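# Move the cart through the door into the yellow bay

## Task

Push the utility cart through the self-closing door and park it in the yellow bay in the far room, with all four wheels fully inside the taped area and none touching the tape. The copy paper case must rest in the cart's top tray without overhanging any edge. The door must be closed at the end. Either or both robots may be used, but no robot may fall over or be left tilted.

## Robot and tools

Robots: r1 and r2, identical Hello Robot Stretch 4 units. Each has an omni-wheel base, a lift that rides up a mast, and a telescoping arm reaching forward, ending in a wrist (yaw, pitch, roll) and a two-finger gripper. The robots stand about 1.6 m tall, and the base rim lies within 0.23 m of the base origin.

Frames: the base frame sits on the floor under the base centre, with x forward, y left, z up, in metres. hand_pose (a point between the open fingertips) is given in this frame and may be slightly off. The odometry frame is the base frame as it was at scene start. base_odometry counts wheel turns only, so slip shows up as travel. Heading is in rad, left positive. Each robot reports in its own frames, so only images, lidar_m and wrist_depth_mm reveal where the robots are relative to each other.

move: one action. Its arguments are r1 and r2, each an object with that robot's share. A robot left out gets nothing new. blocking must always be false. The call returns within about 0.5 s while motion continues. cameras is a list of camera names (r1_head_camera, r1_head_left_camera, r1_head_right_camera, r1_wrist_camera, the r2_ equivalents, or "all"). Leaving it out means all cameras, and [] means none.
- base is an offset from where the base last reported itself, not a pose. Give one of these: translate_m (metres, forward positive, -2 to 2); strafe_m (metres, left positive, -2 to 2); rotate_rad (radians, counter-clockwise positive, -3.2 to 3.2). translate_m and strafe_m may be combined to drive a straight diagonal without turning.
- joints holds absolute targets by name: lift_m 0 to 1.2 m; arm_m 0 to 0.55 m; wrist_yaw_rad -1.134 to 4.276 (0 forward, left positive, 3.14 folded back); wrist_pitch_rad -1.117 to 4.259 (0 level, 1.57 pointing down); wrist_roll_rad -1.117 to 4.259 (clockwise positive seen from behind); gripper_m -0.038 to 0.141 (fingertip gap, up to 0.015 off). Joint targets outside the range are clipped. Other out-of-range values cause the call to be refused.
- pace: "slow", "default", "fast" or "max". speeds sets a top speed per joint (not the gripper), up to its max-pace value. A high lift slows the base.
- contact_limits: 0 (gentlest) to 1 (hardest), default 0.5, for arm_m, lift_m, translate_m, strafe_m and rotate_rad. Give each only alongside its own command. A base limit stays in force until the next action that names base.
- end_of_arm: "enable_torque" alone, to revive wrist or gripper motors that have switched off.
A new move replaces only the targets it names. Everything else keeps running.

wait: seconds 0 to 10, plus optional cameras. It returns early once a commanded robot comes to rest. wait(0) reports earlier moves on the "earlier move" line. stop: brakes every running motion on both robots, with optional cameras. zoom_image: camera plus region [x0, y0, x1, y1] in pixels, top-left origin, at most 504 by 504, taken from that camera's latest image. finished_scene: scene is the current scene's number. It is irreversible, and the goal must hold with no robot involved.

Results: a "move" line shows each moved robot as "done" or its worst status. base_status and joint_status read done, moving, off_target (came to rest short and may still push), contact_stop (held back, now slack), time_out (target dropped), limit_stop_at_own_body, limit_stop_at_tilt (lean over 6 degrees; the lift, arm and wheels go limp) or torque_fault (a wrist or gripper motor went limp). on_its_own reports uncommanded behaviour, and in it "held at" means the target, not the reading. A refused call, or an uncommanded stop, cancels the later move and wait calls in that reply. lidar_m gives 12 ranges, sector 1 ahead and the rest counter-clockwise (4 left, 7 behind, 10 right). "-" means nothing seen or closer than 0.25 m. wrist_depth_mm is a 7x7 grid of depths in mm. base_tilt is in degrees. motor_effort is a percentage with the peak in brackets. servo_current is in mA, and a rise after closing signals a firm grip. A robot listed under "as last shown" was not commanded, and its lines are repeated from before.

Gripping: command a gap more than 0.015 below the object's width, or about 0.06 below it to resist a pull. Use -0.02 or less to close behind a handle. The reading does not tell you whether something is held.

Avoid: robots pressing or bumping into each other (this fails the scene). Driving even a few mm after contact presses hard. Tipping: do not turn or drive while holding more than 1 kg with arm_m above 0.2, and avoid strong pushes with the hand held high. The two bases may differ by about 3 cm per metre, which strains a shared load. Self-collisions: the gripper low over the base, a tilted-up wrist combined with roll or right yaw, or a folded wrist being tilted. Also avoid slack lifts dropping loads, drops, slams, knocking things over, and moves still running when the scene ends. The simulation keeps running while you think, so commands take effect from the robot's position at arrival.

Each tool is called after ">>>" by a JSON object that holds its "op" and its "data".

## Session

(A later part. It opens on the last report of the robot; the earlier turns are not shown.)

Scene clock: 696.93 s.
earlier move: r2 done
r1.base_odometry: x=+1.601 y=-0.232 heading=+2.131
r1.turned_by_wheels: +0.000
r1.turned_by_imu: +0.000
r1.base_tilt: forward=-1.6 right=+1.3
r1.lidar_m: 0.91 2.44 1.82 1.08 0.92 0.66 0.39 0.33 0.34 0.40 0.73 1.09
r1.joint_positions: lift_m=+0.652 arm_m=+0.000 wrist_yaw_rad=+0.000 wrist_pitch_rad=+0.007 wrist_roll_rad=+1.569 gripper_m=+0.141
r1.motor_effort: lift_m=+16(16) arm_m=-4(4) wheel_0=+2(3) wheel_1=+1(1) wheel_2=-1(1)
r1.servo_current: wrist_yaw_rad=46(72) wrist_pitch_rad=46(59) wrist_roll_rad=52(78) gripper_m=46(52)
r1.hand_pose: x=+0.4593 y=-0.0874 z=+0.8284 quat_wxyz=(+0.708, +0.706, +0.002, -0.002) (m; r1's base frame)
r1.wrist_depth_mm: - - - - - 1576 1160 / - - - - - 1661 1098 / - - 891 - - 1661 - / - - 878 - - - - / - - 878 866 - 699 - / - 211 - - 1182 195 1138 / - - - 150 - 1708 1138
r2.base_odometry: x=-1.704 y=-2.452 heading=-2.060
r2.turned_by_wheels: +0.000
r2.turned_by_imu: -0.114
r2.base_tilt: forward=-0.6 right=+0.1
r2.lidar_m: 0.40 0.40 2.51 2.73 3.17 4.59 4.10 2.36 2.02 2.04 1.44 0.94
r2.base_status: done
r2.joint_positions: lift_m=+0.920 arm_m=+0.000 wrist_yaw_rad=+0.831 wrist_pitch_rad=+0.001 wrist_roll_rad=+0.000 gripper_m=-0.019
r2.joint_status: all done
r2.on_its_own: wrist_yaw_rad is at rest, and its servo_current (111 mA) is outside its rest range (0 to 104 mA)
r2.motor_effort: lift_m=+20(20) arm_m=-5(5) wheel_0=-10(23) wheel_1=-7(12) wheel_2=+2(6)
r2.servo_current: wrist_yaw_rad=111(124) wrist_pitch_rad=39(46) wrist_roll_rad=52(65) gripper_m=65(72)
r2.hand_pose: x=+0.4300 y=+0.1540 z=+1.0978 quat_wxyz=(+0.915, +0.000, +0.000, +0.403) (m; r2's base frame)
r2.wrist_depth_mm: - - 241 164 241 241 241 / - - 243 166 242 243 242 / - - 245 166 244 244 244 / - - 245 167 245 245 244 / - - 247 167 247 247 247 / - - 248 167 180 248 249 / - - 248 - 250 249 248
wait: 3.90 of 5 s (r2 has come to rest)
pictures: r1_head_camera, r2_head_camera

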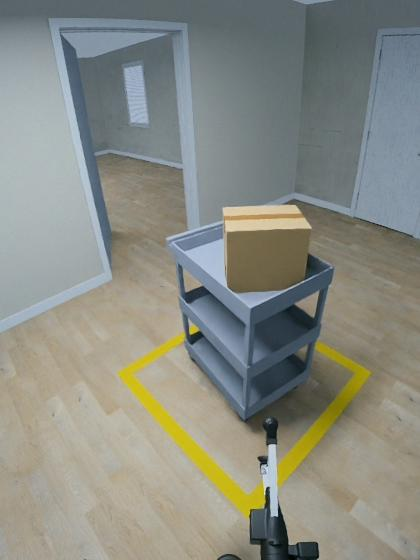

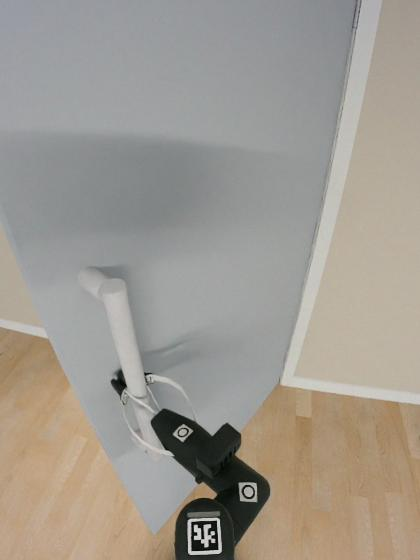

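>>> {"op": "move", "data": {"blocking": false, "cameras": [], "r1": {"base": {"rotate_rad": 0.75}, "joints": {"gripper_m": 0.0}}, "r2": {"base": {"translate_m": 0.12, "strafe_m": 0.19}, "joints": {"wrist_yaw_rad": 0.6}, "speeds": {"wrist_yaw_rad": 0.1}, "pace": "slow"}}}

>>> {"op": "wait", "data": {"seconds": 2.5, "cameras": []}}

>>> {"op": "move", "data": {"blocking": false, "cameras": [], "r1": {"base": {"strafe_m": -1.7}, "joints": {"lift_m": 0.95}}}}

>>> {"op": "wait", "data": {"seconds": 3, "cameras": ["r2_head_camera"]}}

>>> {"op": "wait", "data": {"seconds": 6, "cameras": ["r1_head_camera","r1_head_left_camera"]}}

Scene clock: 707.37 s.
move: r1 moving; r2 moving
r1.base_odometry: x=+1.601 y=-0.232 heading=+2.383
r1.turned_by_wheels: +0.252
r1.turned_by_imu: +0.252
r1.base_tilt: forward=-1.6 right=+1.3
r1.lidar_m: 1.04 2.43 1.35 0.95 0.91 0.48 0.32 0.32 0.36 0.49 1.45 0.90
r1.base_status: rotate_rad moving
r1.joint_positions: lift_m=+0.652 arm_m=+0.000 wrist_yaw_rad=+0.000 wrist_pitch_rad=+0.007 wrist_roll_rad=+1.569 gripper_m=+0.130
r1.joint_status: gripper_m moving
r1.measured_speeds: translate_m=-0.001 strafe_m=+0.001 rotate_rad=+0.970 lift_m=+0.000 arm_m=+0.000 wrist_yaw_rad=+0.000 wrist_pitch_rad=+0.000 wrist_roll_rad=+0.000
r1.motor_effort: lift_m=+16(16) arm_m=-4(4) wheel_0=-7(9) wheel_1=-6(8) wheel_2=-8(8)
r1.servo_current: wrist_yaw_rad=59(59) wrist_pitch_rad=46(52) wrist_roll_rad=65(65) gripper_m=91(91)
r1.hand_pose: x=+0.4593 y=-0.0874 z=+0.8284 quat_wxyz=(+0.708, +0.706, +0.002, -0.002) (m; r1's base frame)
r1.wrist_depth_mm: - - 798 - - - - / - - 809 - - - - / - - 842 842 - - - / - - - - - 1255 1098 / - - - - - 1756 1182 / - 211 - - - 198 1205 / - - - 149 - 1756 1255
r2.base_odometry: x=-1.698 y=-2.462 heading=-2.061
r2.turned_by_wheels: -0.001
r2.turned_by_imu: -0.001
r2.base_tilt: forward=-0.6 right=+0.0
r2.lidar_m: 0.41 0.42 2.52 2.70 3.18 4.59 4.12 2.35 2.03 2.05 1.44 0.91
r2.base_status: translate_m moving; strafe_m moving
r2.joint_positions: lift_m=+0.920 arm_m=+0.000 wrist_yaw_rad=+0.801 wrist_pitch_rad=+0.001 wrist_roll_rad=+0.000 gripper_m=-0.019
r2.joint_status: wrist_yaw_rad moving
r2.measured_speeds: translate_m=+0.026 strafe_m=+0.042 rotate_rad=+0.002 lift_m=+0.000 arm_m=+0.000 wrist_yaw_rad=-0.090 wrist_pitch_rad=+0.000 wrist_roll_rad=+0.000
r2.motor_effort: lift_m=+20(20) arm_m=-4(5) wheel_0=-12(18) wheel_1=+2(6) wheel_2=-3(4)
r2.servo_current: wrist_yaw_rad=39(130) wrist_pitch_rad=39(52) wrist_roll_rad=59(59) gripper_m=59(72)
r2.hand_pose: x=+0.4345 y=+0.1461 z=+1.0978 quat_wxyz=(+0.921, +0.000, +0.000, +0.390) (m; r2's base frame)
r2.wrist_depth_mm: - - 241 164 243 243 - / - - 242 165 244 245 245 / - - 244 167 246 246 247 / - - 245 168 246 247 248 / - - 247 168 248 249 250 / - - 246 170 181 249 251 / - - 249 - 251 251 251
pictures: none

Scene clock: 709.20 s.
earlier move: r1 done; r2 moving
r1.base_odometry: x=+1.601 y=-0.232 heading=+2.881
r1.turned_by_wheels: +0.498
r1.turned_by_imu: +0.501
r1.base_tilt: forward=-1.6 right=+1.3
r1.lidar_m: 2.43 1.38 0.98 0.92 0.49 0.33 0.32 0.34 0.52 1.30 0.93 0.99
r1.base_status: done
r1.joint_positions: lift_m=+0.652 arm_m=+0.000 wrist_yaw_rad=+0.000 wrist_pitch_rad=+0.007 wrist_roll_rad=+1.569 gripper_m=+0.001
r1.joint_status: all done
r1.motor_effort: lift_m=+16(16) arm_m=-4(4) wheel_0=-1(9) wheel_1=-2(8) wheel_2=-1(8)
r1.servo_current: wrist_yaw_rad=65(72) wrist_pitch_rad=52(59) wrist_roll_rad=52(65) gripper_m=46(137)
r1.hand_pose: x=+0.4593 y=-0.0874 z=+0.8284 quat_wxyz=(+0.708, +0.706, +0.002, -0.002) (m; r1's base frame)
r1.wrist_depth_mm: - - - - - 1661 1138 / - - - - - 1661 1229 / - - - - - 1708 1182 / - - - - - 1661 1205 / - - - - - 1708 1205 / - - 216 202 183 1708 1229 / - - 188 183 145 1499 1205
r2.base_odometry: x=-1.613 y=-2.611 heading=-2.060
r2.turned_by_wheels: +0.001
r2.turned_by_imu: +0.000
r2.base_tilt: forward=-0.6 right=+0.0
r2.lidar_m: 0.40 0.46 2.44 2.56 2.96 4.67 - 2.56 2.19 2.19 1.38 0.73
r2.base_status: translate_m moving; strafe_m moving
r2.joint_positions: lift_m=+0.920 arm_m=+0.000 wrist_yaw_rad=+0.625 wrist_pitch_rad=+0.001 wrist_roll_rad=+0.000 gripper_m=-0.019
r2.joint_status: wrist_yaw_rad moving
r2.measured_speeds: translate_m=+0.052 strafe_m=+0.079 rotate_rad=+0.001 lift_m=+0.000 arm_m=+0.000 wrist_yaw_rad=-0.098 wrist_pitch_rad=+0.000 wrist_roll_rad=+0.000
r2.motor_effort: lift_m=+20(20) arm_m=-4(5) wheel_0=-6(18) wheel_1=+2(6) wheel_2=-2(5)
r2.servo_current: wrist_yaw_rad=46(130) wrist_pitch_rad=33(52) wrist_roll_rad=52(65) gripper_m=59(72)
r2.hand_pose: x=+0.4560 y=+0.0978 z=+1.0978 quat_wxyz=(+0.952, +0.000, +0.000, +0.307) (m; r2's base frame)
r2.wrist_depth_mm: - - 241 165 243 244 245 / - - 243 166 244 247 247 / - - 245 168 247 248 248 / - - 246 165 248 249 249 / - - 247 167 250 250 252 / - - 185 171 180 251 253 / - - 250 - 252 253 254
wait: 1.83 of 2.5 s (r1 has come to rest)
pictures: none

Scene clock: 709.70 s.
earlier move: r2 moving
move: r1 moving
r1.base_odometry: x=+1.611 y=-0.197 heading=+2.881
r1.turned_by_wheels: +0.000
r1.turned_by_imu: +0.000
r1.base_tilt: forward=-1.6 right=+1.3
r1.lidar_m: 2.44 1.41 1.00 0.95 0.47 0.36 0.31 0.33 0.50 1.30 0.89 0.90
r1.base_status: strafe_m moving
r1.joint_positions: lift_m=+0.689 arm_m=+0.000 wrist_yaw_rad=+0.000 wrist_pitch_rad=+0.007 wrist_roll_rad=+1.569 gripper_m=+0.001
r1.joint_status: lift_m moving
r1.measured_speeds: translate_m=+0.000 strafe_m=-0.141 rotate_rad=+0.000 lift_m=+0.146 arm_m=+0.000 wrist_yaw_rad=+0.000 wrist_pitch_rad=+0.000 wrist_roll_rad=+0.000
r1.motor_effort: lift_m=+26(27) arm_m=-3(4) wheel_0=+7(10) wheel_1=-9(10) wheel_2=+0(1)
r1.servo_current: wrist_yaw_rad=52(65) wrist_pitch_rad=52(52) wrist_roll_rad=46(59) gripper_m=46(52)
r1.hand_pose: x=+0.4593 y=-0.0874 z=+0.8656 quat_wxyz=(+0.708, +0.706, +0.002, -0.002) (m; r1's base frame)
r1.wrist_depth_mm: - - - - - 1661 1229 / - - - - - 1708 1308 / - - - - - 1756 1205 / - - - - - 1808 1255 / - - - - - 1808 1229 / - - 215 204 183 1808 1255 / - - 188 183 145 1576 1255
r2.base_odometry: x=-1.597 y=-2.640 heading=-2.060
r2.turned_by_wheels: +0.000
r2.turned_by_imu: +0.000
r2.base_tilt: forward=-0.6 right=+0.1
r2.lidar_m: 0.38 0.45 2.39 2.53 2.94 4.65 - 2.59 2.22 2.23 1.37 0.71
r2.base_status: translate_m moving; strafe_m moving
r2.joint_positions: lift_m=+0.920 arm_m=+0.000 wrist_yaw_rad=+0.599 wrist_pitch_rad=+0.001 wrist_roll_rad=+0.000 gripper_m=-0.019
r2.joint_status: wrist_yaw_rad moving
r2.measured_speeds: translate_m=+0.023 strafe_m=+0.035 rotate_rad=-0.002 lift_m=+0.000 arm_m=+0.000 wrist_yaw_rad=-0.009 wrist_pitch_rad=+0.000 wrist_roll_rad=+0.000
r2.motor_effort: lift_m=+20(20) arm_m=-4(5) wheel_0=-6(10) wheel_1=-1(2) wheel_2=+1(2)
r2.servo_current: wrist_yaw_rad=33(78) wrist_pitch_rad=33(39) wrist_roll_rad=52(52) gripper_m=65(65)
r2.hand_pose: x=+0.4584 y=+0.0905 z=+1.0978 quat_wxyz=(+0.955, +0.000, +0.000, +0.295) (m; r2's base frame)
r2.wrist_depth_mm: - - 241 163 243 243 246 / - - 241 164 244 246 246 / - - 243 167 245 247 248 / - - 245 166 247 247 250 / - - 247 167 248 250 252 / - - 246 168 181 251 252 / - - 248 - 251 252 254
pictures: none

Scene clock: 710.40 s.
earlier move: r1 moving; r2 done
r1.base_odometry: x=+1.654 y=-0.034 heading=+2.881
r1.turned_by_wheels: +0.000
r1.turned_by_imu: -0.001
r1.base_tilt: forward=-1.6 right=+1.2
r1.lidar_m: 2.42 1.65 1.18 1.12 0.49 0.33 0.32 0.34 0.51 1.26 0.84 0.77
r1.base_status: strafe_m moving
r1.joint_positions: lift_m=+0.856 arm_m=+0.000 wrist_yaw_rad=+0.000 wrist_pitch_rad=+0.007 wrist_roll_rad=+1.569 gripper_m=+0.001
r1.joint_status: lift_m moving
r1.measured_speeds: translate_m=+0.000 strafe_m=-0.298 rotate_rad=+0.000 lift_m=+0.242 arm_m=+0.000 wrist_yaw_rad=+0.000 wrist_pitch_rad=+0.000 wrist_roll_rad=+0.000
r1.motor_effort: lift_m=+27(29) arm_m=-4(4) wheel_0=+7(12) wheel_1=-6(11) wheel_2=+0(1)
r1.servo_current: wrist_yaw_rad=65(65) wrist_pitch_rad=46(52) wrist_roll_rad=59(59) gripper_m=52(52)
r1.hand_pose: x=+0.4593 y=-0.0874 z=+1.0322 quat_wxyz=(+0.708, +0.706, +0.002, -0.002) (m; r1's base frame)
r1.wrist_depth_mm: - - - - - - 1464 / - - - - - - 1430 / - - - - - - 1464 / - - - - - - 1499 / - - - - - - 1499 / - - 215 203 183 - 1464 / - - 188 184 146 1863 1499
r2.base_odometry: x=-1.593 y=-2.647 heading=-2.060
r2.turned_by_wheels: +0.000
r2.turned_by_imu: +0.000
r2.base_tilt: forward=-0.6 right=+0.1
r2.lidar_m: 0.41 0.45 2.36 2.49 2.93 4.65 - 2.62 2.24 2.25 1.36 0.71
r2.base_status: done
r2.joint_positions: lift_m=+0.920 arm_m=+0.000 wrist_yaw_rad=+0.597 wrist_pitch_rad=+0.001 wrist_roll_rad=+0.000 gripper_m=-0.019
r2.joint_status: all done
r2.motor_effort: lift_m=+20(20) arm_m=-5(5) wheel_0=-10(12) wheel_1=+0(2) wheel_2=+0(2)
r2.servo_current: wrist_yaw_rad=39(78) wrist_pitch_rad=39(46) wrist_roll_rad=46(59) gripper_m=59(65)
r2.hand_pose: x=+0.4586 y=+0.0899 z=+1.0978 quat_wxyz=(+0.956, +0.000, +0.000, +0.294) (m; r2's base frame)
r2.wrist_depth_mm: - - 242 163 244 244 244 / - - 242 164 245 245 246 / - - 244 166 245 246 248 / - - 245 167 247 247 249 / - - 247 168 248 250 250 / - - 248 168 181 251 252 / - - 249 - 250 252 253
wait: 0.70 of 3 s (r2 has come to rest)
pictures: r2_head_camera

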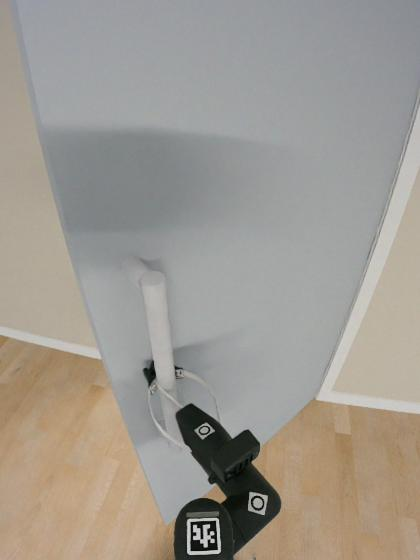

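Scene clock: 716.20 s.
earlier move: r1 done
r1.base_odometry: x=+2.039 y=+1.411 heading=+2.881
r1.turned_by_wheels: +0.000
r1.turned_by_imu: -0.010
r1.base_tilt: forward=-1.6 right=+1.3
r1.lidar_m: 2.50 0.77 0.76 1.35 0.45 0.31 0.29 0.31 0.44 1.10 2.18 2.61
r1.base_status: done
r1.joint_positions: lift_m=+0.950 arm_m=+0.000 wrist_yaw_rad=+0.000 wrist_pitch_rad=+0.007 wrist_roll_rad=+1.569 gripper_m=+0.001
r1.joint_status: all done
r1.motor_effort: lift_m=+24(29) arm_m=-4(4) wheel_0=+0(12) wheel_1=+1(11) wheel_2=+0(2)
r1.servo_current: wrist_yaw_rad=52(72) wrist_pitch_rad=52(59) wrist_roll_rad=59(72) gripper_m=46(59)
r1.hand_pose: x=+0.4593 y=-0.0874 z=+1.1258 quat_wxyz=(+0.708, +0.706, +0.002, -0.002) (m; r1's base frame)
r1.wrist_depth_mm: - - - - - - 1576 / - - - - - - 1537 / - - - - - - 1618 / - - - - - - 1618 / - - - - - - 1618 / - - 214 202 182 - 1618 / - - 187 183 145 - 1618
r2.base_odometry: x=-1.593 y=-2.647 heading=-2.060
r2.turned_by_wheels: +0.000
r2.turned_by_imu: +0.001
r2.base_tilt: forward=-0.6 right=+0.1
r2.lidar_m: 0.41 0.46 2.35 2.51 2.94 4.66 - 2.61 2.24 2.24 1.35 0.69
r2.base_status: done
r2.joint_positions: lift_m=+0.920 arm_m=+0.000 wrist_yaw_rad=+0.597 wrist_pitch_rad=+0.001 wrist_roll_rad=+0.000 gripper_m=-0.019
r2.joint_status: all done
r2.motor_effort: lift_m=+20(20) arm_m=-4(5) wheel_0=-10(12) wheel_1=-1(2) wheel_2=+0(2)
r2.servo_current: wrist_yaw_rad=52(78) wrist_pitch_rad=46(46) wrist_roll_rad=39(59) gripper_m=65(72)
r2.hand_pose: x=+0.4586 y=+0.0899 z=+1.0978 quat_wxyz=(+0.956, +0.000, +0.000, +0.294) (m; r2's base frame)
r2.wrist_depth_mm: - - 241 163 243 244 245 / - - 244 164 245 245 245 / - - 244 166 245 247 247 / - - 246 166 246 248 249 / - - 247 167 248 248 249 / - - 247 168 180 251 251 / - - 249 - 251 252 253
wait: 5.80 of 6 s (r1 has come to rest)
pictures: r1_head_camera, r1_head_left_camera

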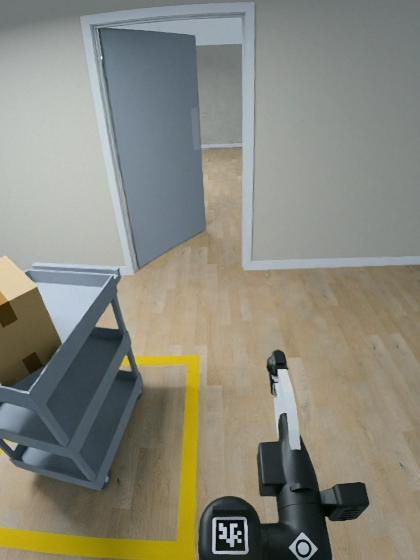

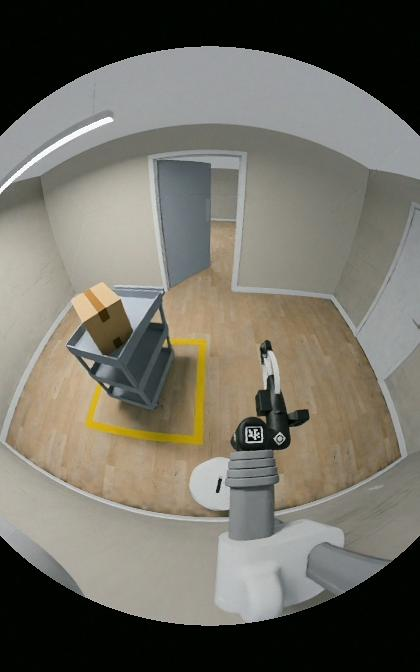

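>>> {"op": "move", "data": {"blocking": false, "cameras": [], "r1": {"base": {"rotate_rad": 0.7}}, "r2": {"base": {"translate_m": 0.17, "strafe_m": 0.15}, "joints": {"wrist_yaw_rad": 0.35}, "speeds": {"wrist_yaw_rad": 0.1}, "pace": "slow"}}}

>>> {"op": "wait", "data": {"seconds": 3, "cameras": ["r1_head_camera"]}}

>>> {"op": "zoom_image", "data": {"camera": "r1_head_camera", "region": [80, 180, 400, 500]}}

>>> {"op": "wait", "data": {"seconds": 3, "cameras": ["r2_head_camera"]}}

Scene clock: 722.70 s.
move: r1 moving; r2 moving
r1.base_odometry: x=+2.039 y=+1.411 heading=+3.102
r1.turned_by_wheels: +0.221
r1.turned_by_imu: +0.221
r1.base_tilt: forward=-1.6 right=+1.2
r1.lidar_m: 1.07 0.76 1.11 0.74 0.37 0.28 0.28 0.33 0.59 2.13 2.35 2.49
r1.base_status: rotate_rad moving
r1.joint_positions: lift_m=+0.950 arm_m=+0.000 wrist_yaw_rad=+0.000 wrist_pitch_rad=+0.007 wrist_roll_rad=+1.569 gripper_m=+0.001
r1.measured_speeds: translate_m=-0.001 strafe_m=-0.001 rotate_rad=+0.851 lift_m=+0.000 arm_m=+0.000 wrist_yaw_rad=+0.000 wrist_pitch_rad=+0.000 wrist_roll_rad=+0.000
r1.motor_effort: lift_m=+24(24) arm_m=-4(4) wheel_0=-8(8) wheel_1=-8(8) wheel_2=-6(8)
r1.servo_current: wrist_yaw_rad=52(52) wrist_pitch_rad=39(52) wrist_roll_rad=46(52) gripper_m=52(52)
r1.hand_pose: x=+0.4593 y=-0.0874 z=+1.1258 quat_wxyz=(+0.708, +0.706, +0.002, -0.002) (m; r1's base frame)
r1.wrist_depth_mm: - - - - - - 1576 / - - - - - - 1661 / - - - - - - 1618 / - - - - - - 1576 / - - - - - - 1576 / - - 215 203 183 - 1661 / - - 188 183 156 1921 1464
r2.base_odometry: x=-1.590 y=-2.660 heading=-2.061
r2.turned_by_wheels: +0.000
r2.turned_by_imu: +0.000
r2.base_tilt: forward=-0.6 right=+0.0
r2.lidar_m: 0.39 0.45 2.32 2.48 2.92 4.65 - 2.61 2.26 2.24 1.38 0.72
r2.base_status: translate_m moving; strafe_m moving
r2.joint_positions: lift_m=+0.920 arm_m=+0.000 wrist_yaw_rad=+0.560 wrist_pitch_rad=+0.001 wrist_roll_rad=+0.000 gripper_m=-0.019
r2.joint_status: wrist_yaw_rad moving
r2.measured_speeds: translate_m=+0.038 strafe_m=+0.033 rotate_rad=+0.001 lift_m=+0.000 arm_m=+0.000 wrist_yaw_rad=-0.098 wrist_pitch_rad=+0.000 wrist_roll_rad=+0.000
r2.motor_effort: lift_m=+20(20) arm_m=-4(5) wheel_0=-7(13) wheel_1=+4(5) wheel_2=-3(4)
r2.servo_current: wrist_yaw_rad=85(117) wrist_pitch_rad=46(46) wrist_roll_rad=46(59) gripper_m=59(72)
r2.hand_pose: x=+0.4618 y=+0.0790 z=+1.0978 quat_wxyz=(+0.961, +0.000, +0.000, +0.276) (m; r2's base frame)
r2.wrist_depth_mm: - - 242 164 245 245 246 / - - 243 165 245 247 248 / - - 244 167 247 249 250 / - - 245 166 247 249 251 / - - 247 169 249 251 252 / - - 185 170 179 252 255 / - - 248 - 252 255 255
pictures: none

Scene clock: 723.73 s.
earlier move: r1 done; r2 moving
r1.base_odometry: x=+2.039 y=+1.411 heading=-2.702
r1.turned_by_wheels: +0.479
r1.turned_by_imu: +0.482
r1.base_tilt: forward=-1.6 right=+1.3
r1.lidar_m: 0.76 1.01 0.77 0.39 0.29 0.28 0.31 0.51 2.12 2.33 2.50 1.14
r1.base_status: done
r1.joint_positions: lift_m=+0.950 arm_m=+0.000 wrist_yaw_rad=+0.000 wrist_pitch_rad=+0.007 wrist_roll_rad=+1.569 gripper_m=+0.001
r1.motor_effort: lift_m=+24(24) arm_m=-4(4) wheel_0=-2(8) wheel_1=+0(8) wheel_2=-1(8)
r1.servo_current: wrist_yaw_rad=52(72) wrist_pitch_rad=59(59) wrist_roll_rad=52(65) gripper_m=46(59)
r1.hand_pose: x=+0.4593 y=-0.0874 z=+1.1258 quat_wxyz=(+0.708, +0.706, +0.002, -0.002) (m; r1's base frame)
r1.wrist_depth_mm: - - - - - - 1618 / - - - - - - 1537 / - - - - - - - / - - - - - 1160 - / - - - - 723 647 - / - - 214 203 699 597 - / - - 187 676 157 569 -
r2.base_odometry: x=-1.568 y=-2.750 heading=-2.060
r2.turned_by_wheels: +0.001
r2.turned_by_imu: +0.002
r2.base_tilt: forward=-0.7 right=+0.1
r2.lidar_m: 0.40 0.45 2.27 2.42 2.82 4.69 - 2.69 2.32 2.24 1.30 0.65
r2.base_status: translate_m moving; strafe_m moving
r2.joint_positions: lift_m=+0.920 arm_m=+0.000 wrist_yaw_rad=+0.478 wrist_pitch_rad=+0.001 wrist_roll_rad=+0.000 gripper_m=-0.019
r2.joint_status: wrist_yaw_rad moving
r2.measured_speeds: translate_m=+0.075 strafe_m=+0.065 rotate_rad=-0.003 lift_m=+0.000 arm_m=+0.000 wrist_yaw_rad=-0.079 wrist_pitch_rad=+0.000 wrist_roll_rad=+0.000
r2.motor_effort: lift_m=+20(20) arm_m=-4(5) wheel_0=+1(13) wheel_1=+6(7) wheel_2=+0(4)
r2.servo_current: wrist_yaw_rad=195(195) wrist_pitch_rad=33(46) wrist_roll_rad=46(59) gripper_m=59(72)
r2.hand_pose: x=+0.4672 y=+0.0551 z=+1.0978 quat_wxyz=(+0.972, +0.000, +0.000, +0.237) (m; r2's base frame)
r2.wrist_depth_mm: - - 242 164 242 243 242 / - - 244 165 243 243 243 / - - 245 166 245 244 245 / - - 248 168 245 247 245 / - - 249 167 249 248 247 / - - 187 171 182 250 249 / - - 251 - 251 249 250
wait: 1.03 of 3 s (r1 has come to rest)
pictures: r1_head_camera

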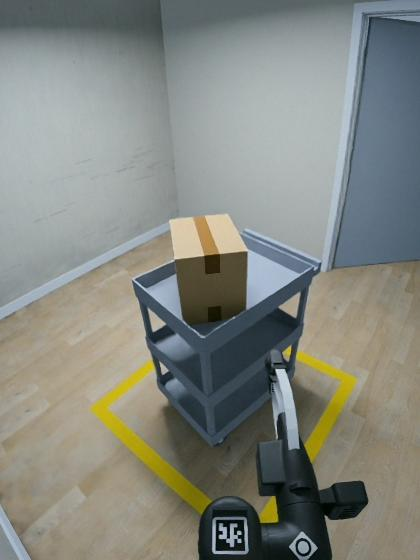

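Scaled by 1.575 from the camera's 420x560 image, which has a finer 600x800 frame.

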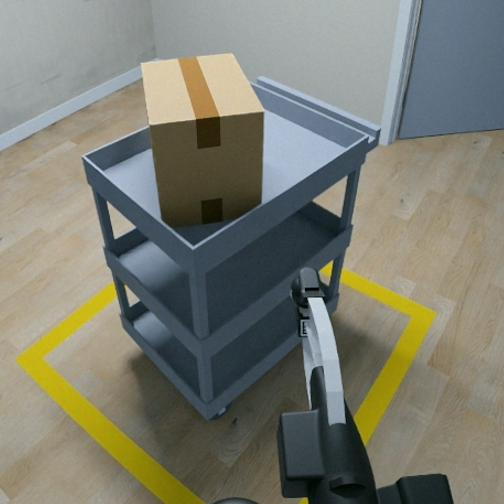

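Scene clock: 725.70 s.
earlier move: r2 off_target
r1.base_odometry: x=+2.039 y=+1.411 heading=-2.702
r1.turned_by_wheels: +0.000
r1.turned_by_imu: +0.000
r1.base_tilt: forward=-1.6 right=+1.3
r1.lidar_m: 0.77 1.00 0.82 0.38 0.28 0.29 0.30 0.49 2.12 2.29 2.49 1.12
r1.base_status: done
r1.joint_positions: lift_m=+0.950 arm_m=+0.000 wrist_yaw_rad=+0.000 wrist_pitch_rad=+0.007 wrist_roll_rad=+1.569 gripper_m=+0.001
r1.motor_effort: lift_m=+24(24) arm_m=-4(4) wheel_0=-1(8) wheel_1=+0(8) wheel_2=-1(8)
r1.servo_current: wrist_yaw_rad=52(72) wrist_pitch_rad=52(59) wrist_roll_rad=46(65) gripper_m=39(59)
r1.hand_pose: x=+0.4593 y=-0.0874 z=+1.1258 quat_wxyz=(+0.708, +0.706, +0.002, -0.002) (m; r1's base frame)
r1.wrist_depth_mm: - - - - - - 1576 / - - - - - - 1537 / - - - - - - - / - - - - - 1160 - / - - - - 707 654 - / - - 214 203 699 591 - / - - 188 683 156 564 -
r2.base_odometry: x=-1.540 y=-2.868 heading=-2.060
r2.turned_by_wheels: +0.000
r2.turned_by_imu: +0.002
r2.base_tilt: forward=-0.7 right=+0.0
r2.lidar_m: 0.39 1.25 2.13 2.33 2.73 4.72 - 2.82 2.42 2.07 1.20 0.61
r2.base_status: done
r2.joint_positions: lift_m=+0.920 arm_m=+0.000 wrist_yaw_rad=+0.379 wrist_pitch_rad=+0.001 wrist_roll_rad=+0.000 gripper_m=-0.019
r2.joint_status: wrist_yaw_rad off_target (ended at +0.379, target +0.350)
r2.on_its_own: wrist_yaw_rad is at rest, and its servo_current (189 mA) is outside its rest range (0 to 104 mA)
r2.motor_effort: lift_m=+20(20) arm_m=-4(5) wheel_0=+1(13) wheel_1=+2(7) wheel_2=+4(6)
r2.servo_current: wrist_yaw_rad=189(293) wrist_pitch_rad=39(46) wrist_roll_rad=39(59) gripper_m=59(72)
r2.hand_pose: x=+0.4712 y=+0.0255 z=+1.0978 quat_wxyz=(+0.982, +0.000, +0.000, +0.188) (m; r2's base frame)
r2.wrist_depth_mm: - - 243 164 241 239 238 / - - 247 166 242 240 240 / - - 247 166 243 243 241 / - - 248 168 245 244 242 / - - 249 167 246 246 245 / - - 185 171 182 248 246 / - - 253 - 248 247 247
wait: 1.97 of 3 s (r2 has come to rest)
pictures: r2_head_camera

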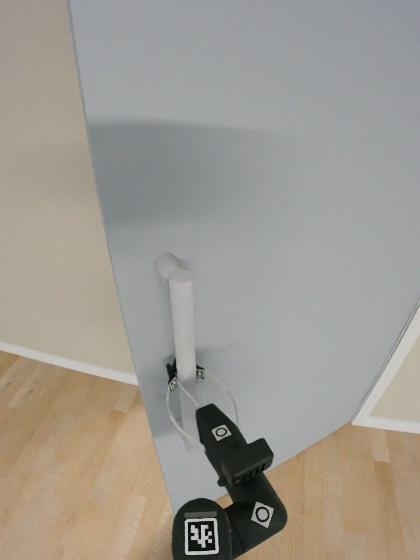

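>>> {"op": "move", "data": {"blocking": false, "cameras": [], "r2": {"base": {"translate_m": 0.19, "strafe_m": 0.08}, "joints": {"wrist_yaw_rad": 0.15}, "speeds": {"wrist_yaw_rad": 0.1}, "pace": "slow"}}}

>>> {"op": "wait", "data": {"seconds": 5, "cameras": ["r1_head_camera","r2_head_camera","r2_head_left_camera"]}}

Scene clock: 733.10 s.
move: r2 moving
r1: as last shown
r1.lidar_m: 0.76 0.99 0.79 0.35 0.29 0.27 0.32 0.52 2.13 2.33 2.50 1.14
r1.motor_effort: lift_m=+24(24) arm_m=-4(4) wheel_0=-2(2) wheel_1=+0(1) wheel_2=-1(1)
r1.servo_current: wrist_yaw_rad=26(59) wrist_pitch_rad=52(59) wrist_roll_rad=39(59) gripper_m=52(52)
r1.wrist_depth_mm: - - - - - - 1499 / - - - - - - 1537 / - - - - - - - / - - - - - 1160 - / - - - - 707 647 - / - - 215 203 691 597 - / - - 188 683 156 569 -
r2.base_odometry: x=-1.541 y=-2.881 heading=-2.058
r2.turned_by_wheels: +0.002
r2.turned_by_imu: +0.003
r2.base_tilt: forward=-0.7 right=+0.0
r2.lidar_m: 0.43 1.24 2.12 2.31 2.73 4.70 - 2.81 2.44 2.08 1.20 0.59
r2.base_status: translate_m moving; strafe_m moving
r2.joint_positions: lift_m=+0.920 arm_m=+0.000 wrist_yaw_rad=+0.348 wrist_pitch_rad=+0.001 wrist_roll_rad=+0.000 gripper_m=-0.019
r2.joint_status: wrist_yaw_rad moving
r2.measured_speeds: translate_m=+0.048 strafe_m=+0.021 rotate_rad=+0.000 lift_m=+0.000 arm_m=+0.000 wrist_yaw_rad=-0.065 wrist_pitch_rad=+0.000 wrist_roll_rad=+0.000
r2.motor_effort: lift_m=+20(20) arm_m=-5(5) wheel_0=+15(15) wheel_1=+8(8) wheel_2=+1(3)
r2.servo_current: wrist_yaw_rad=358(358) wrist_pitch_rad=39(46) wrist_roll_rad=39(52) gripper_m=59(65)
r2.hand_pose: x=+0.4719 y=+0.0163 z=+1.0978 quat_wxyz=(+0.985, +0.000, +0.001, +0.173) (m; r2's base frame)
r2.wrist_depth_mm: - - 243 167 241 241 240 / - - 245 164 242 242 240 / - - 245 168 243 243 242 / - - 247 168 247 243 243 / - - 250 168 247 246 245 / - 1983 186 169 181 247 246 / - 152 251 - 249 248 248
pictures: none

Scene clock: 735.87 s.
earlier move: r2 torque_fault
torque_fault: r2.wrist_yaw_rad switched itself off since the last result.
r1.base_odometry: x=+2.039 y=+1.411 heading=-2.702
r1.turned_by_wheels: +0.000
r1.turned_by_imu: +0.000
r1.base_tilt: forward=-1.6 right=+1.3
r1.lidar_m: 0.76 1.02 0.80 0.38 0.27 0.28 0.32 0.54 2.12 2.30 2.49 1.14
r1.joint_positions: lift_m=+0.950 arm_m=+0.000 wrist_yaw_rad=+0.000 wrist_pitch_rad=+0.007 wrist_roll_rad=+1.569 gripper_m=+0.001
r1.motor_effort: lift_m=+24(24) arm_m=-4(4) wheel_0=-2(2) wheel_1=+0(1) wheel_2=-1(1)
r1.servo_current: wrist_yaw_rad=46(65) wrist_pitch_rad=46(59) wrist_roll_rad=65(72) gripper_m=46(52)
r1.hand_pose: x=+0.4593 y=-0.0874 z=+1.1258 quat_wxyz=(+0.708, +0.706, +0.002, -0.002) (m; r1's base frame)
r1.wrist_depth_mm: - - - - - - 1576 / - - - - - - 1499 / - - - - - - - / - - - - - 1160 - / - - - - 715 647 - / - - 215 203 691 597 - / - - 187 683 156 574 -
r2.base_odometry: x=-1.559 y=-3.073 heading=-2.060
r2.turned_by_wheels: -0.002
r2.turned_by_imu: +0.005
r2.base_tilt: forward=-0.6 right=+0.1
r2.lidar_m: 0.42 1.04 1.81 2.19 2.58 4.49 - 2.95 2.55 1.75 0.87 0.55
r2.base_status: done
r2.joint_positions: lift_m=+0.920 arm_m=+0.000 wrist_yaw_rad=+0.408 wrist_pitch_rad=+0.001 wrist_roll_rad=+0.000 gripper_m=-0.019
r2.joint_status: wrist_yaw_rad torque_fault (moved +0.029 of -0.229)
r2.on_its_own: wrist_yaw_rad is off since a torque_fault, until you send "end_of_arm": "enable_torque" (your +0.150 is given up)
r2.motor_effort: lift_m=+20(20) arm_m=-4(5) wheel_0=-2(27) wheel_1=+1(10) wheel_2=+3(6)
r2.servo_current: wrist_yaw_rad=39(988) wrist_pitch_rad=39(46) wrist_roll_rad=46(59) gripper_m=59(72)
r2.hand_pose: x=+0.4703 y=+0.0342 z=+1.0978 quat_wxyz=(+0.979, +0.000, +0.000, +0.203) (m; r2's base frame)
r2.wrist_depth_mm: - - 255 166 230 218 209 / 1808 - 257 167 231 219 211 / 1863 - 259 168 234 220 212 / 1863 - 259 167 235 222 212 / - - 262 168 236 223 214 / 1808 - 183 167 183 223 215 / - - - - 236 220 216
wait: 2.77 of 5 s (r2 has come to rest)
pictures: r1_head_camera, r2_head_camera, r2_head_left_camera

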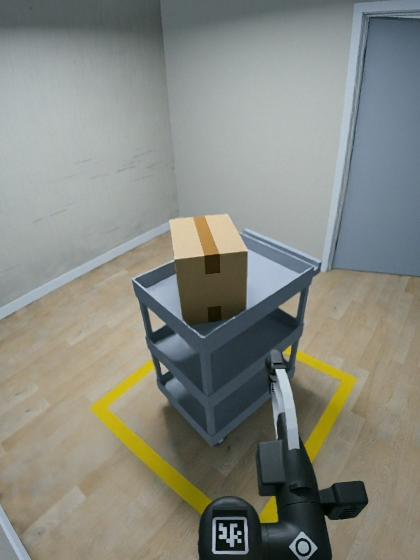

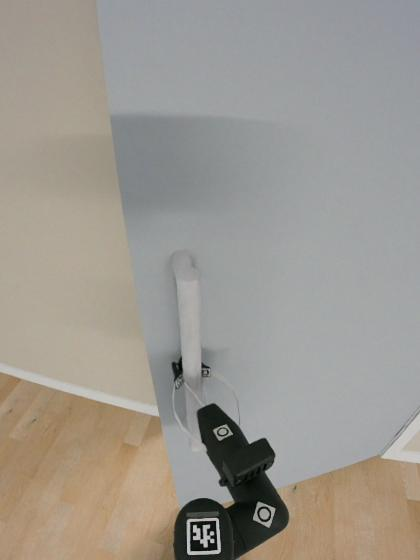

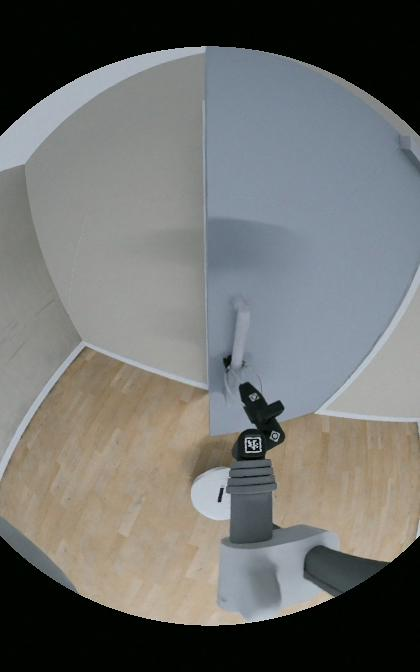

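>>> {"op": "move", "data": {"blocking": false, "cameras": [], "r2": {"end_of_arm": "enable_torque"}}}

>>> {"op": "move", "data": {"blocking": false, "cameras": [], "r2": {"joints": {"gripper_m": 0.14}}}}

>>> {"op": "wait", "data": {"seconds": 3, "cameras": ["r2_head_camera", "r2_wrist_camera"]}}

Scene clock: 740.20 s.
r1: as last shown
r1.lidar_m: 0.79 1.00 0.81 0.39 0.26 0.28 0.34 0.53 2.12 2.30 2.50 1.17
r1.motor_effort: lift_m=+24(24) arm_m=-4(4) wheel_0=-1(2) wheel_1=+0(1) wheel_2=-1(1)
r1.servo_current: wrist_yaw_rad=39(78) wrist_pitch_rad=46(59) wrist_roll_rad=46(65) gripper_m=46(52)
r1.wrist_depth_mm: - - - - - - 1537 / - - - - - - 1499 / - - - - - - - / - - - - - 1160 - / - - - - 715 647 - / - - 215 203 699 585 - / - - 187 683 156 569 -
r2.base_odometry: x=-1.559 y=-3.073 heading=-2.060
r2.turned_by_wheels: +0.000
r2.turned_by_imu: +0.000
r2.base_tilt: forward=-0.6 right=+0.1
r2.lidar_m: 0.40 1.03 1.82 2.18 2.56 4.55 - 2.94 2.55 1.75 0.87 0.52
r2.joint_positions: lift_m=+0.920 arm_m=+0.000 wrist_yaw_rad=+0.408 wrist_pitch_rad=+0.001 wrist_roll_rad=+0.000 gripper_m=-0.019
r2.end_of_arm: enable_torque: each motor that was off is on again
r2.on_its_own: wrist_yaw_rad is held at +0.408, not at your +0.150, since a torque_fault
r2.motor_effort: lift_m=+20(20) arm_m=-3(4) wheel_0=-1(2) wheel_1=+1(1) wheel_2=+3(3)
r2.servo_current: wrist_yaw_rad=46(46) wrist_pitch_rad=46(46) wrist_roll_rad=52(59) gripper_m=65(65)
r2.hand_pose: x=+0.4703 y=+0.0342 z=+1.0978 quat_wxyz=(+0.979, +0.000, +0.000, +0.203) (m; r2's base frame)
r2.wrist_depth_mm: - - 256 166 231 218 209 / 1756 - 257 167 230 219 211 / 1863 - 259 167 233 220 211 / 1808 - 259 166 235 221 213 / - - 262 168 236 222 214 / 1808 - 183 168 183 223 213 / - - - - 236 220 215
pictures: none

Scene clock: 740.70 s.
move: r2 moving
r1: as last shown
r1.lidar_m: 0.77 1.01 0.78 0.39 0.28 0.28 0.33 0.52 2.09 2.32 2.51 1.17
r1.motor_effort: lift_m=+24(24) arm_m=-4(4) wheel_0=-1(2) wheel_1=+0(0) wheel_2=-1(1)
r1.servo_current: wrist_yaw_rad=46(65) wrist_pitch_rad=39(52) wrist_roll_rad=59(65) gripper_m=46(52)
r1.wrist_depth_mm: - - - - - - 1576 / - - - - - - 1499 / - - - - - - - / - - - - - 1182 - / - - - - 715 647 - / - - 215 204 699 597 - / - - 187 668 156 569 -
r2.base_odometry: x=-1.559 y=-3.073 heading=-2.060
r2.turned_by_wheels: +0.000
r2.turned_by_imu: +0.000
r2.base_tilt: forward=-0.6 right=+0.1
r2.lidar_m: 0.39 1.06 1.81 2.20 2.57 4.48 - 2.92 2.56 1.75 0.88 0.52
r2.joint_positions: lift_m=+0.920 arm_m=+0.000 wrist_yaw_rad=+0.407 wrist_pitch_rad=+0.001 wrist_roll_rad=+0.000 gripper_m=+0.005
r2.joint_status: gripper_m moving
r2.measured_speeds: translate_m=+0.000 strafe_m=+0.000 rotate_rad=+0.000 lift_m=+0.000 arm_m=+0.000 wrist_yaw_rad=-0.008 wrist_pitch_rad=+0.000 wrist_roll_rad=+0.000
r2.on_its_own: wrist_yaw_rad is held at +0.408, not at your +0.150, since a torque_fault
r2.motor_effort: lift_m=+20(20) arm_m=-3(4) wheel_0=-2(2) wheel_1=+1(1) wheel_2=+3(3)
r2.servo_current: wrist_yaw_rad=59(59) wrist_pitch_rad=39(46) wrist_roll_rad=46(59) gripper_m=91(91)
r2.hand_pose: x=+0.4703 y=+0.0339 z=+1.0978 quat_wxyz=(+0.979, +0.000, +0.000, +0.202) (m; r2's base frame)
r2.wrist_depth_mm: - - 260 172 236 221 214 / 1808 - 262 173 236 224 214 / 1808 - 265 174 238 226 216 / 1808 - 266 172 239 228 216 / 1808 - 268 175 241 228 219 / - - 185 174 187 228 220 / - - - - 243 225 221
pictures: none

Scene clock: 742.63 s.
earlier move: r2 done
r1.base_odometry: x=+2.039 y=+1.411 heading=-2.702
r1.turned_by_wheels: +0.000
r1.turned_by_imu: +0.000
r1.base_tilt: forward=-1.6 right=+1.3
r1.lidar_m: 0.77 1.03 0.79 0.37 0.30 0.28 0.32 0.51 2.11 2.30 2.50 1.14
r1.joint_positions: lift_m=+0.950 arm_m=+0.000 wrist_yaw_rad=+0.000 wrist_pitch_rad=+0.007 wrist_roll_rad=+1.569 gripper_m=+0.001
r1.motor_effort: lift_m=+24(24) arm_m=-4(4) wheel_0=-1(2) wheel_1=+0(1) wheel_2=-1(1)
r1.servo_current: wrist_yaw_rad=39(72) wrist_pitch_rad=46(65) wrist_roll_rad=52(65) gripper_m=46(59)
r1.hand_pose: x=+0.4593 y=-0.0874 z=+1.1258 quat_wxyz=(+0.708, +0.706, +0.002, -0.002) (m; r1's base frame)
r1.wrist_depth_mm: - - - - - - 1576 / - - - - - - 1537 / - - - - - - - / - - - - - 1182 - / - - - - 715 640 - / - - 215 202 699 591 - / - - 187 676 156 569 -
r2.base_odometry: x=-1.559 y=-3.073 heading=-2.060
r2.turned_by_wheels: +0.000
r2.turned_by_imu: +0.000
r2.base_tilt: forward=-0.7 right=+0.1
r2.lidar_m: 0.71 1.03 1.84 2.20 2.57 4.49 - 2.97 2.56 1.75 0.97 0.77
r2.joint_positions: lift_m=+0.920 arm_m=+0.000 wrist_yaw_rad=+0.410 wrist_pitch_rad=+0.001 wrist_roll_rad=+0.000 gripper_m=+0.140
r2.joint_status: all done
r2.on_its_own: wrist_yaw_rad is held at +0.408, not at your +0.150, since a torque_fault
r2.motor_effort: lift_m=+20(20) arm_m=-4(4) wheel_0=-2(2) wheel_1=+0(2) wheel_2=+1(4)
r2.servo_current: wrist_yaw_rad=46(59) wrist_pitch_rad=39(46) wrist_roll_rad=52(59) gripper_m=52(137)
r2.hand_pose: x=+0.4703 y=+0.0346 z=+1.0978 quat_wxyz=(+0.979, +0.000, +0.000, +0.203) (m; r2's base frame)
r2.wrist_depth_mm: - - - - 521 - 397 / 1808 - - - 424 - 399 / - - - - 427 - 397 / - - - - 430 - 399 / 1863 - - - 433 - 402 / 1808 187 176 157 198 182 - / - - - - - - -
wait: 1.93 of 3 s (r2 has come to rest)
pictures: r2_head_camera, r2_wrist_camera

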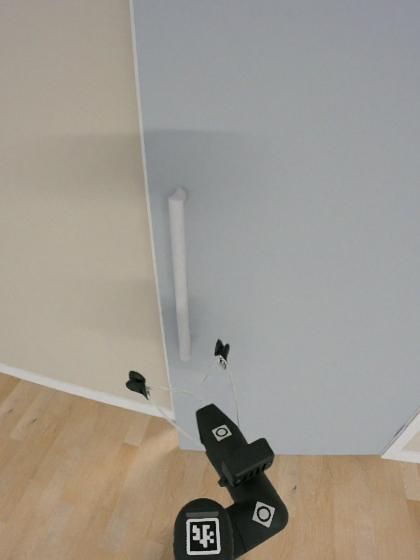

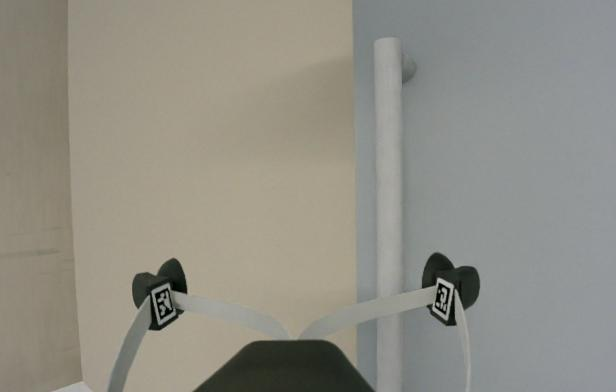

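>>> {"op": "wait", "data": {"seconds": 4, "cameras": ["r1_head_left_camera", "r2_head_camera", "r1_head_right_camera"]}}

>>> {"op": "zoom_image", "data": {"camera": "r1_head_right_camera", "region": [220, 100, 420, 300]}}

>>> {"op": "zoom_image", "data": {"camera": "r2_head_camera", "region": [0, 0, 420, 504]}}

Scene clock: 751.17 s.
r1.base_odometry: x=+2.039 y=+1.411 heading=-2.702
r1.turned_by_wheels: +0.000
r1.turned_by_imu: +0.000
r1.base_tilt: forward=-1.6 right=+1.3
r1.lidar_m: 0.77 1.04 0.82 0.38 0.28 0.28 0.33 0.51 2.12 2.31 2.51 1.15
r1.joint_positions: lift_m=+0.950 arm_m=+0.000 wrist_yaw_rad=+0.000 wrist_pitch_rad=+0.007 wrist_roll_rad=+1.569 gripper_m=+0.001
r1.motor_effort: lift_m=+24(24) arm_m=-4(4) wheel_0=-1(2) wheel_1=+0(1) wheel_2=-1(1)
r1.servo_current: wrist_yaw_rad=39(72) wrist_pitch_rad=39(65) wrist_roll_rad=59(65) gripper_m=39(59)
r1.hand_pose: x=+0.4593 y=-0.0874 z=+1.1258 quat_wxyz=(+0.708, +0.706, +0.002, -0.002) (m; r1's base frame)
r1.wrist_depth_mm: - - - - - - 1576 / - - - - - - 1537 / - - - - - - - / - - - - - 1160 - / - - - - 707 640 - / - - 215 204 683 597 - / - - 187 676 156 574 -
r2.base_odometry: x=-1.559 y=-3.073 heading=-2.060
r2.turned_by_wheels: +0.000
r2.turned_by_imu: +0.001
r2.base_tilt: forward=-0.7 right=+0.0
r2.lidar_m: 0.83 1.04 1.85 2.19 2.57 4.50 - 2.96 2.56 1.74 1.02 0.88
r2.joint_positions: lift_m=+0.920 arm_m=+0.000 wrist_yaw_rad=+0.410 wrist_pitch_rad=+0.001 wrist_roll_rad=+0.000 gripper_m=+0.140
r2.joint_status: all done
r2.on_its_own: wrist_yaw_rad is held at +0.408, not at your +0.150, since a torque_fault
r2.motor_effort: lift_m=+20(20) arm_m=-3(4) wheel_0=-1(2) wheel_1=+0(2) wheel_2=+2(4)
r2.servo_current: wrist_yaw_rad=46(59) wrist_pitch_rad=46(46) wrist_roll_rad=52(59) gripper_m=52(137)
r2.hand_pose: x=+0.4703 y=+0.0346 z=+1.0978 quat_wxyz=(+0.979, +0.000, +0.000, +0.203) (m; r2's base frame)
r2.wrist_depth_mm: - - - - 654 - - / 1808 - - - 647 - - / - - - - 647 - - / - - - - 554 - - / 1863 - - - 559 - - / 1808 187 176 157 192 182 - / - - - - - - -
wait: 4.00 s; at rest from the start
pictures: r1_head_left_camera, r1_head_right_camera, r2_head_camera

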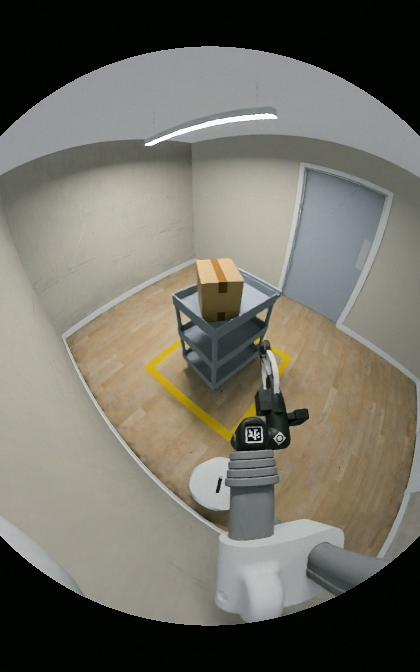

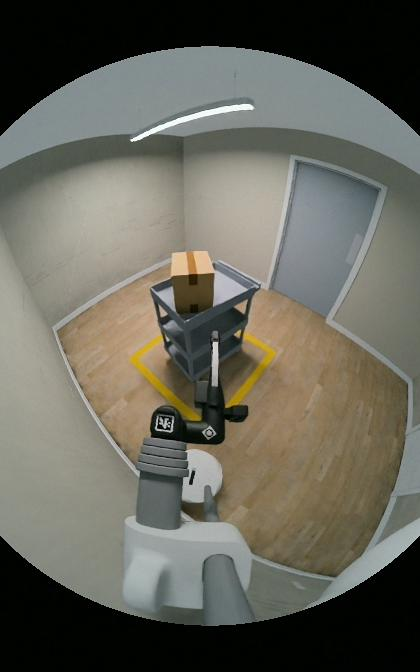

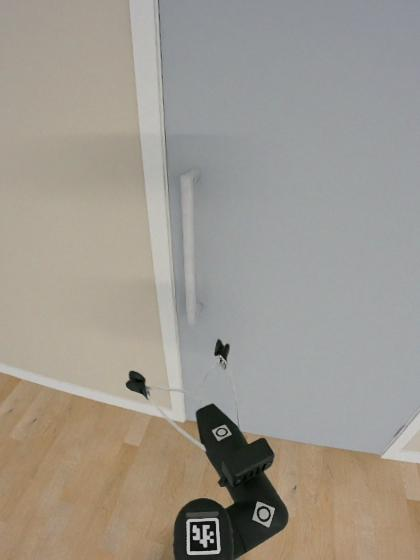

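Scaled by 2.520 from the camera's 420x672 image, which has a finer 600x960 frame.

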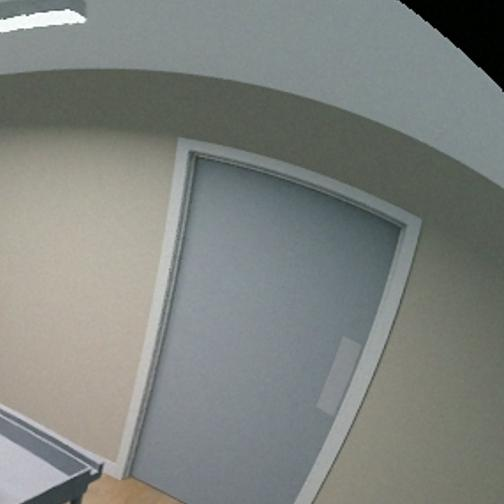

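Scaled by 1.000.

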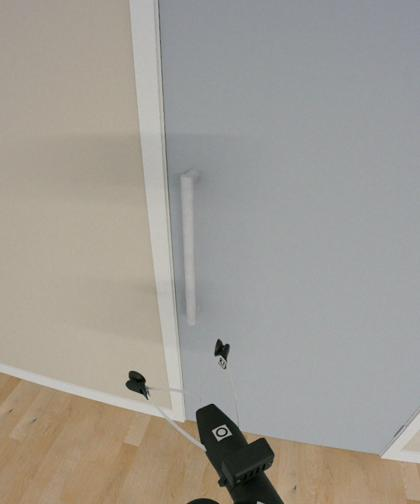

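>>> {"op": "wait", "data": {"seconds": 3, "cameras": ["r2_head_camera"]}}

>>> {"op": "finished_scene", "data": {"scene": 1}}

Scene clock: 757.10 s.
r1.base_odometry: x=+2.039 y=+1.411 heading=-2.702
r1.turned_by_wheels: +0.000
r1.turned_by_imu: +0.000
r1.base_tilt: forward=-1.6 right=+1.3
r1.lidar_m: 0.78 1.03 0.78 0.36 0.28 0.28 0.32 0.53 2.13 2.30 2.50 1.13
r1.joint_positions: lift_m=+0.950 arm_m=+0.000 wrist_yaw_rad=+0.000 wrist_pitch_rad=+0.007 wrist_roll_rad=+1.569 gripper_m=+0.001
r1.motor_effort: lift_m=+24(24) arm_m=-4(4) wheel_0=-1(2) wheel_1=+0(1) wheel_2=-1(1)
r1.servo_current: wrist_yaw_rad=33(72) wrist_pitch_rad=59(65) wrist_roll_rad=59(65) gripper_m=46(59)
r1.hand_pose: x=+0.4593 y=-0.0874 z=+1.1258 quat_wxyz=(+0.708, +0.706, +0.002, -0.002) (m; r1's base frame)
r1.wrist_depth_mm: - - - - - - 1576 / - - - - - - 1499 / - - - - - - - / - - - - - 1182 - / - - - - 707 647 - / - - 216 203 691 585 - / - - 187 683 156 569 -
r2.base_odometry: x=-1.559 y=-3.073 heading=-2.060
r2.turned_by_wheels: +0.000
r2.turned_by_imu: +0.001
r2.base_tilt: forward=-0.7 right=+0.1
r2.lidar_m: 0.83 1.02 1.83 2.19 2.58 4.49 - 2.96 2.55 1.74 1.02 0.87
r2.joint_positions: lift_m=+0.920 arm_m=+0.000 wrist_yaw_rad=+0.410 wrist_pitch_rad=+0.001 wrist_roll_rad=+0.000 gripper_m=+0.140
r2.joint_status: all done
r2.on_its_own: wrist_yaw_rad is held at +0.408, not at your +0.150, since a torque_fault
r2.motor_effort: lift_m=+20(20) arm_m=-3(4) wheel_0=-1(2) wheel_1=+0(2) wheel_2=+1(4)
r2.servo_current: wrist_yaw_rad=52(59) wrist_pitch_rad=39(46) wrist_roll_rad=39(59) gripper_m=52(137)
r2.hand_pose: x=+0.4703 y=+0.0346 z=+1.0978 quat_wxyz=(+0.979, +0.000, +0.000, +0.203) (m; r2's base frame)
r2.wrist_depth_mm: - - - - 661 - - / 1863 - - - 647 - - / - - - - 654 - - / - - - - 554 - - / 1808 - - - 554 - - / 1921 187 177 157 191 182 - / - - - - - - -
wait: 3.00 s; at rest from the start
pictures: r2_head_camera

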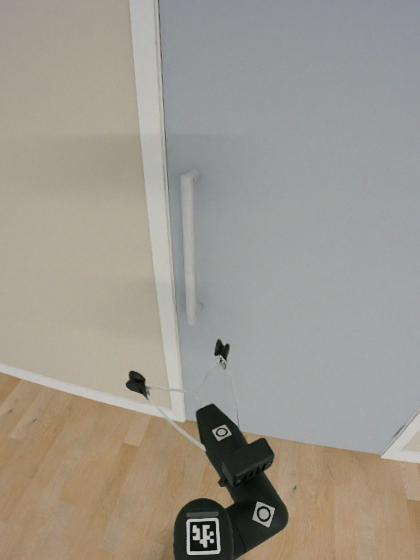

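The scene is finished: the task was done.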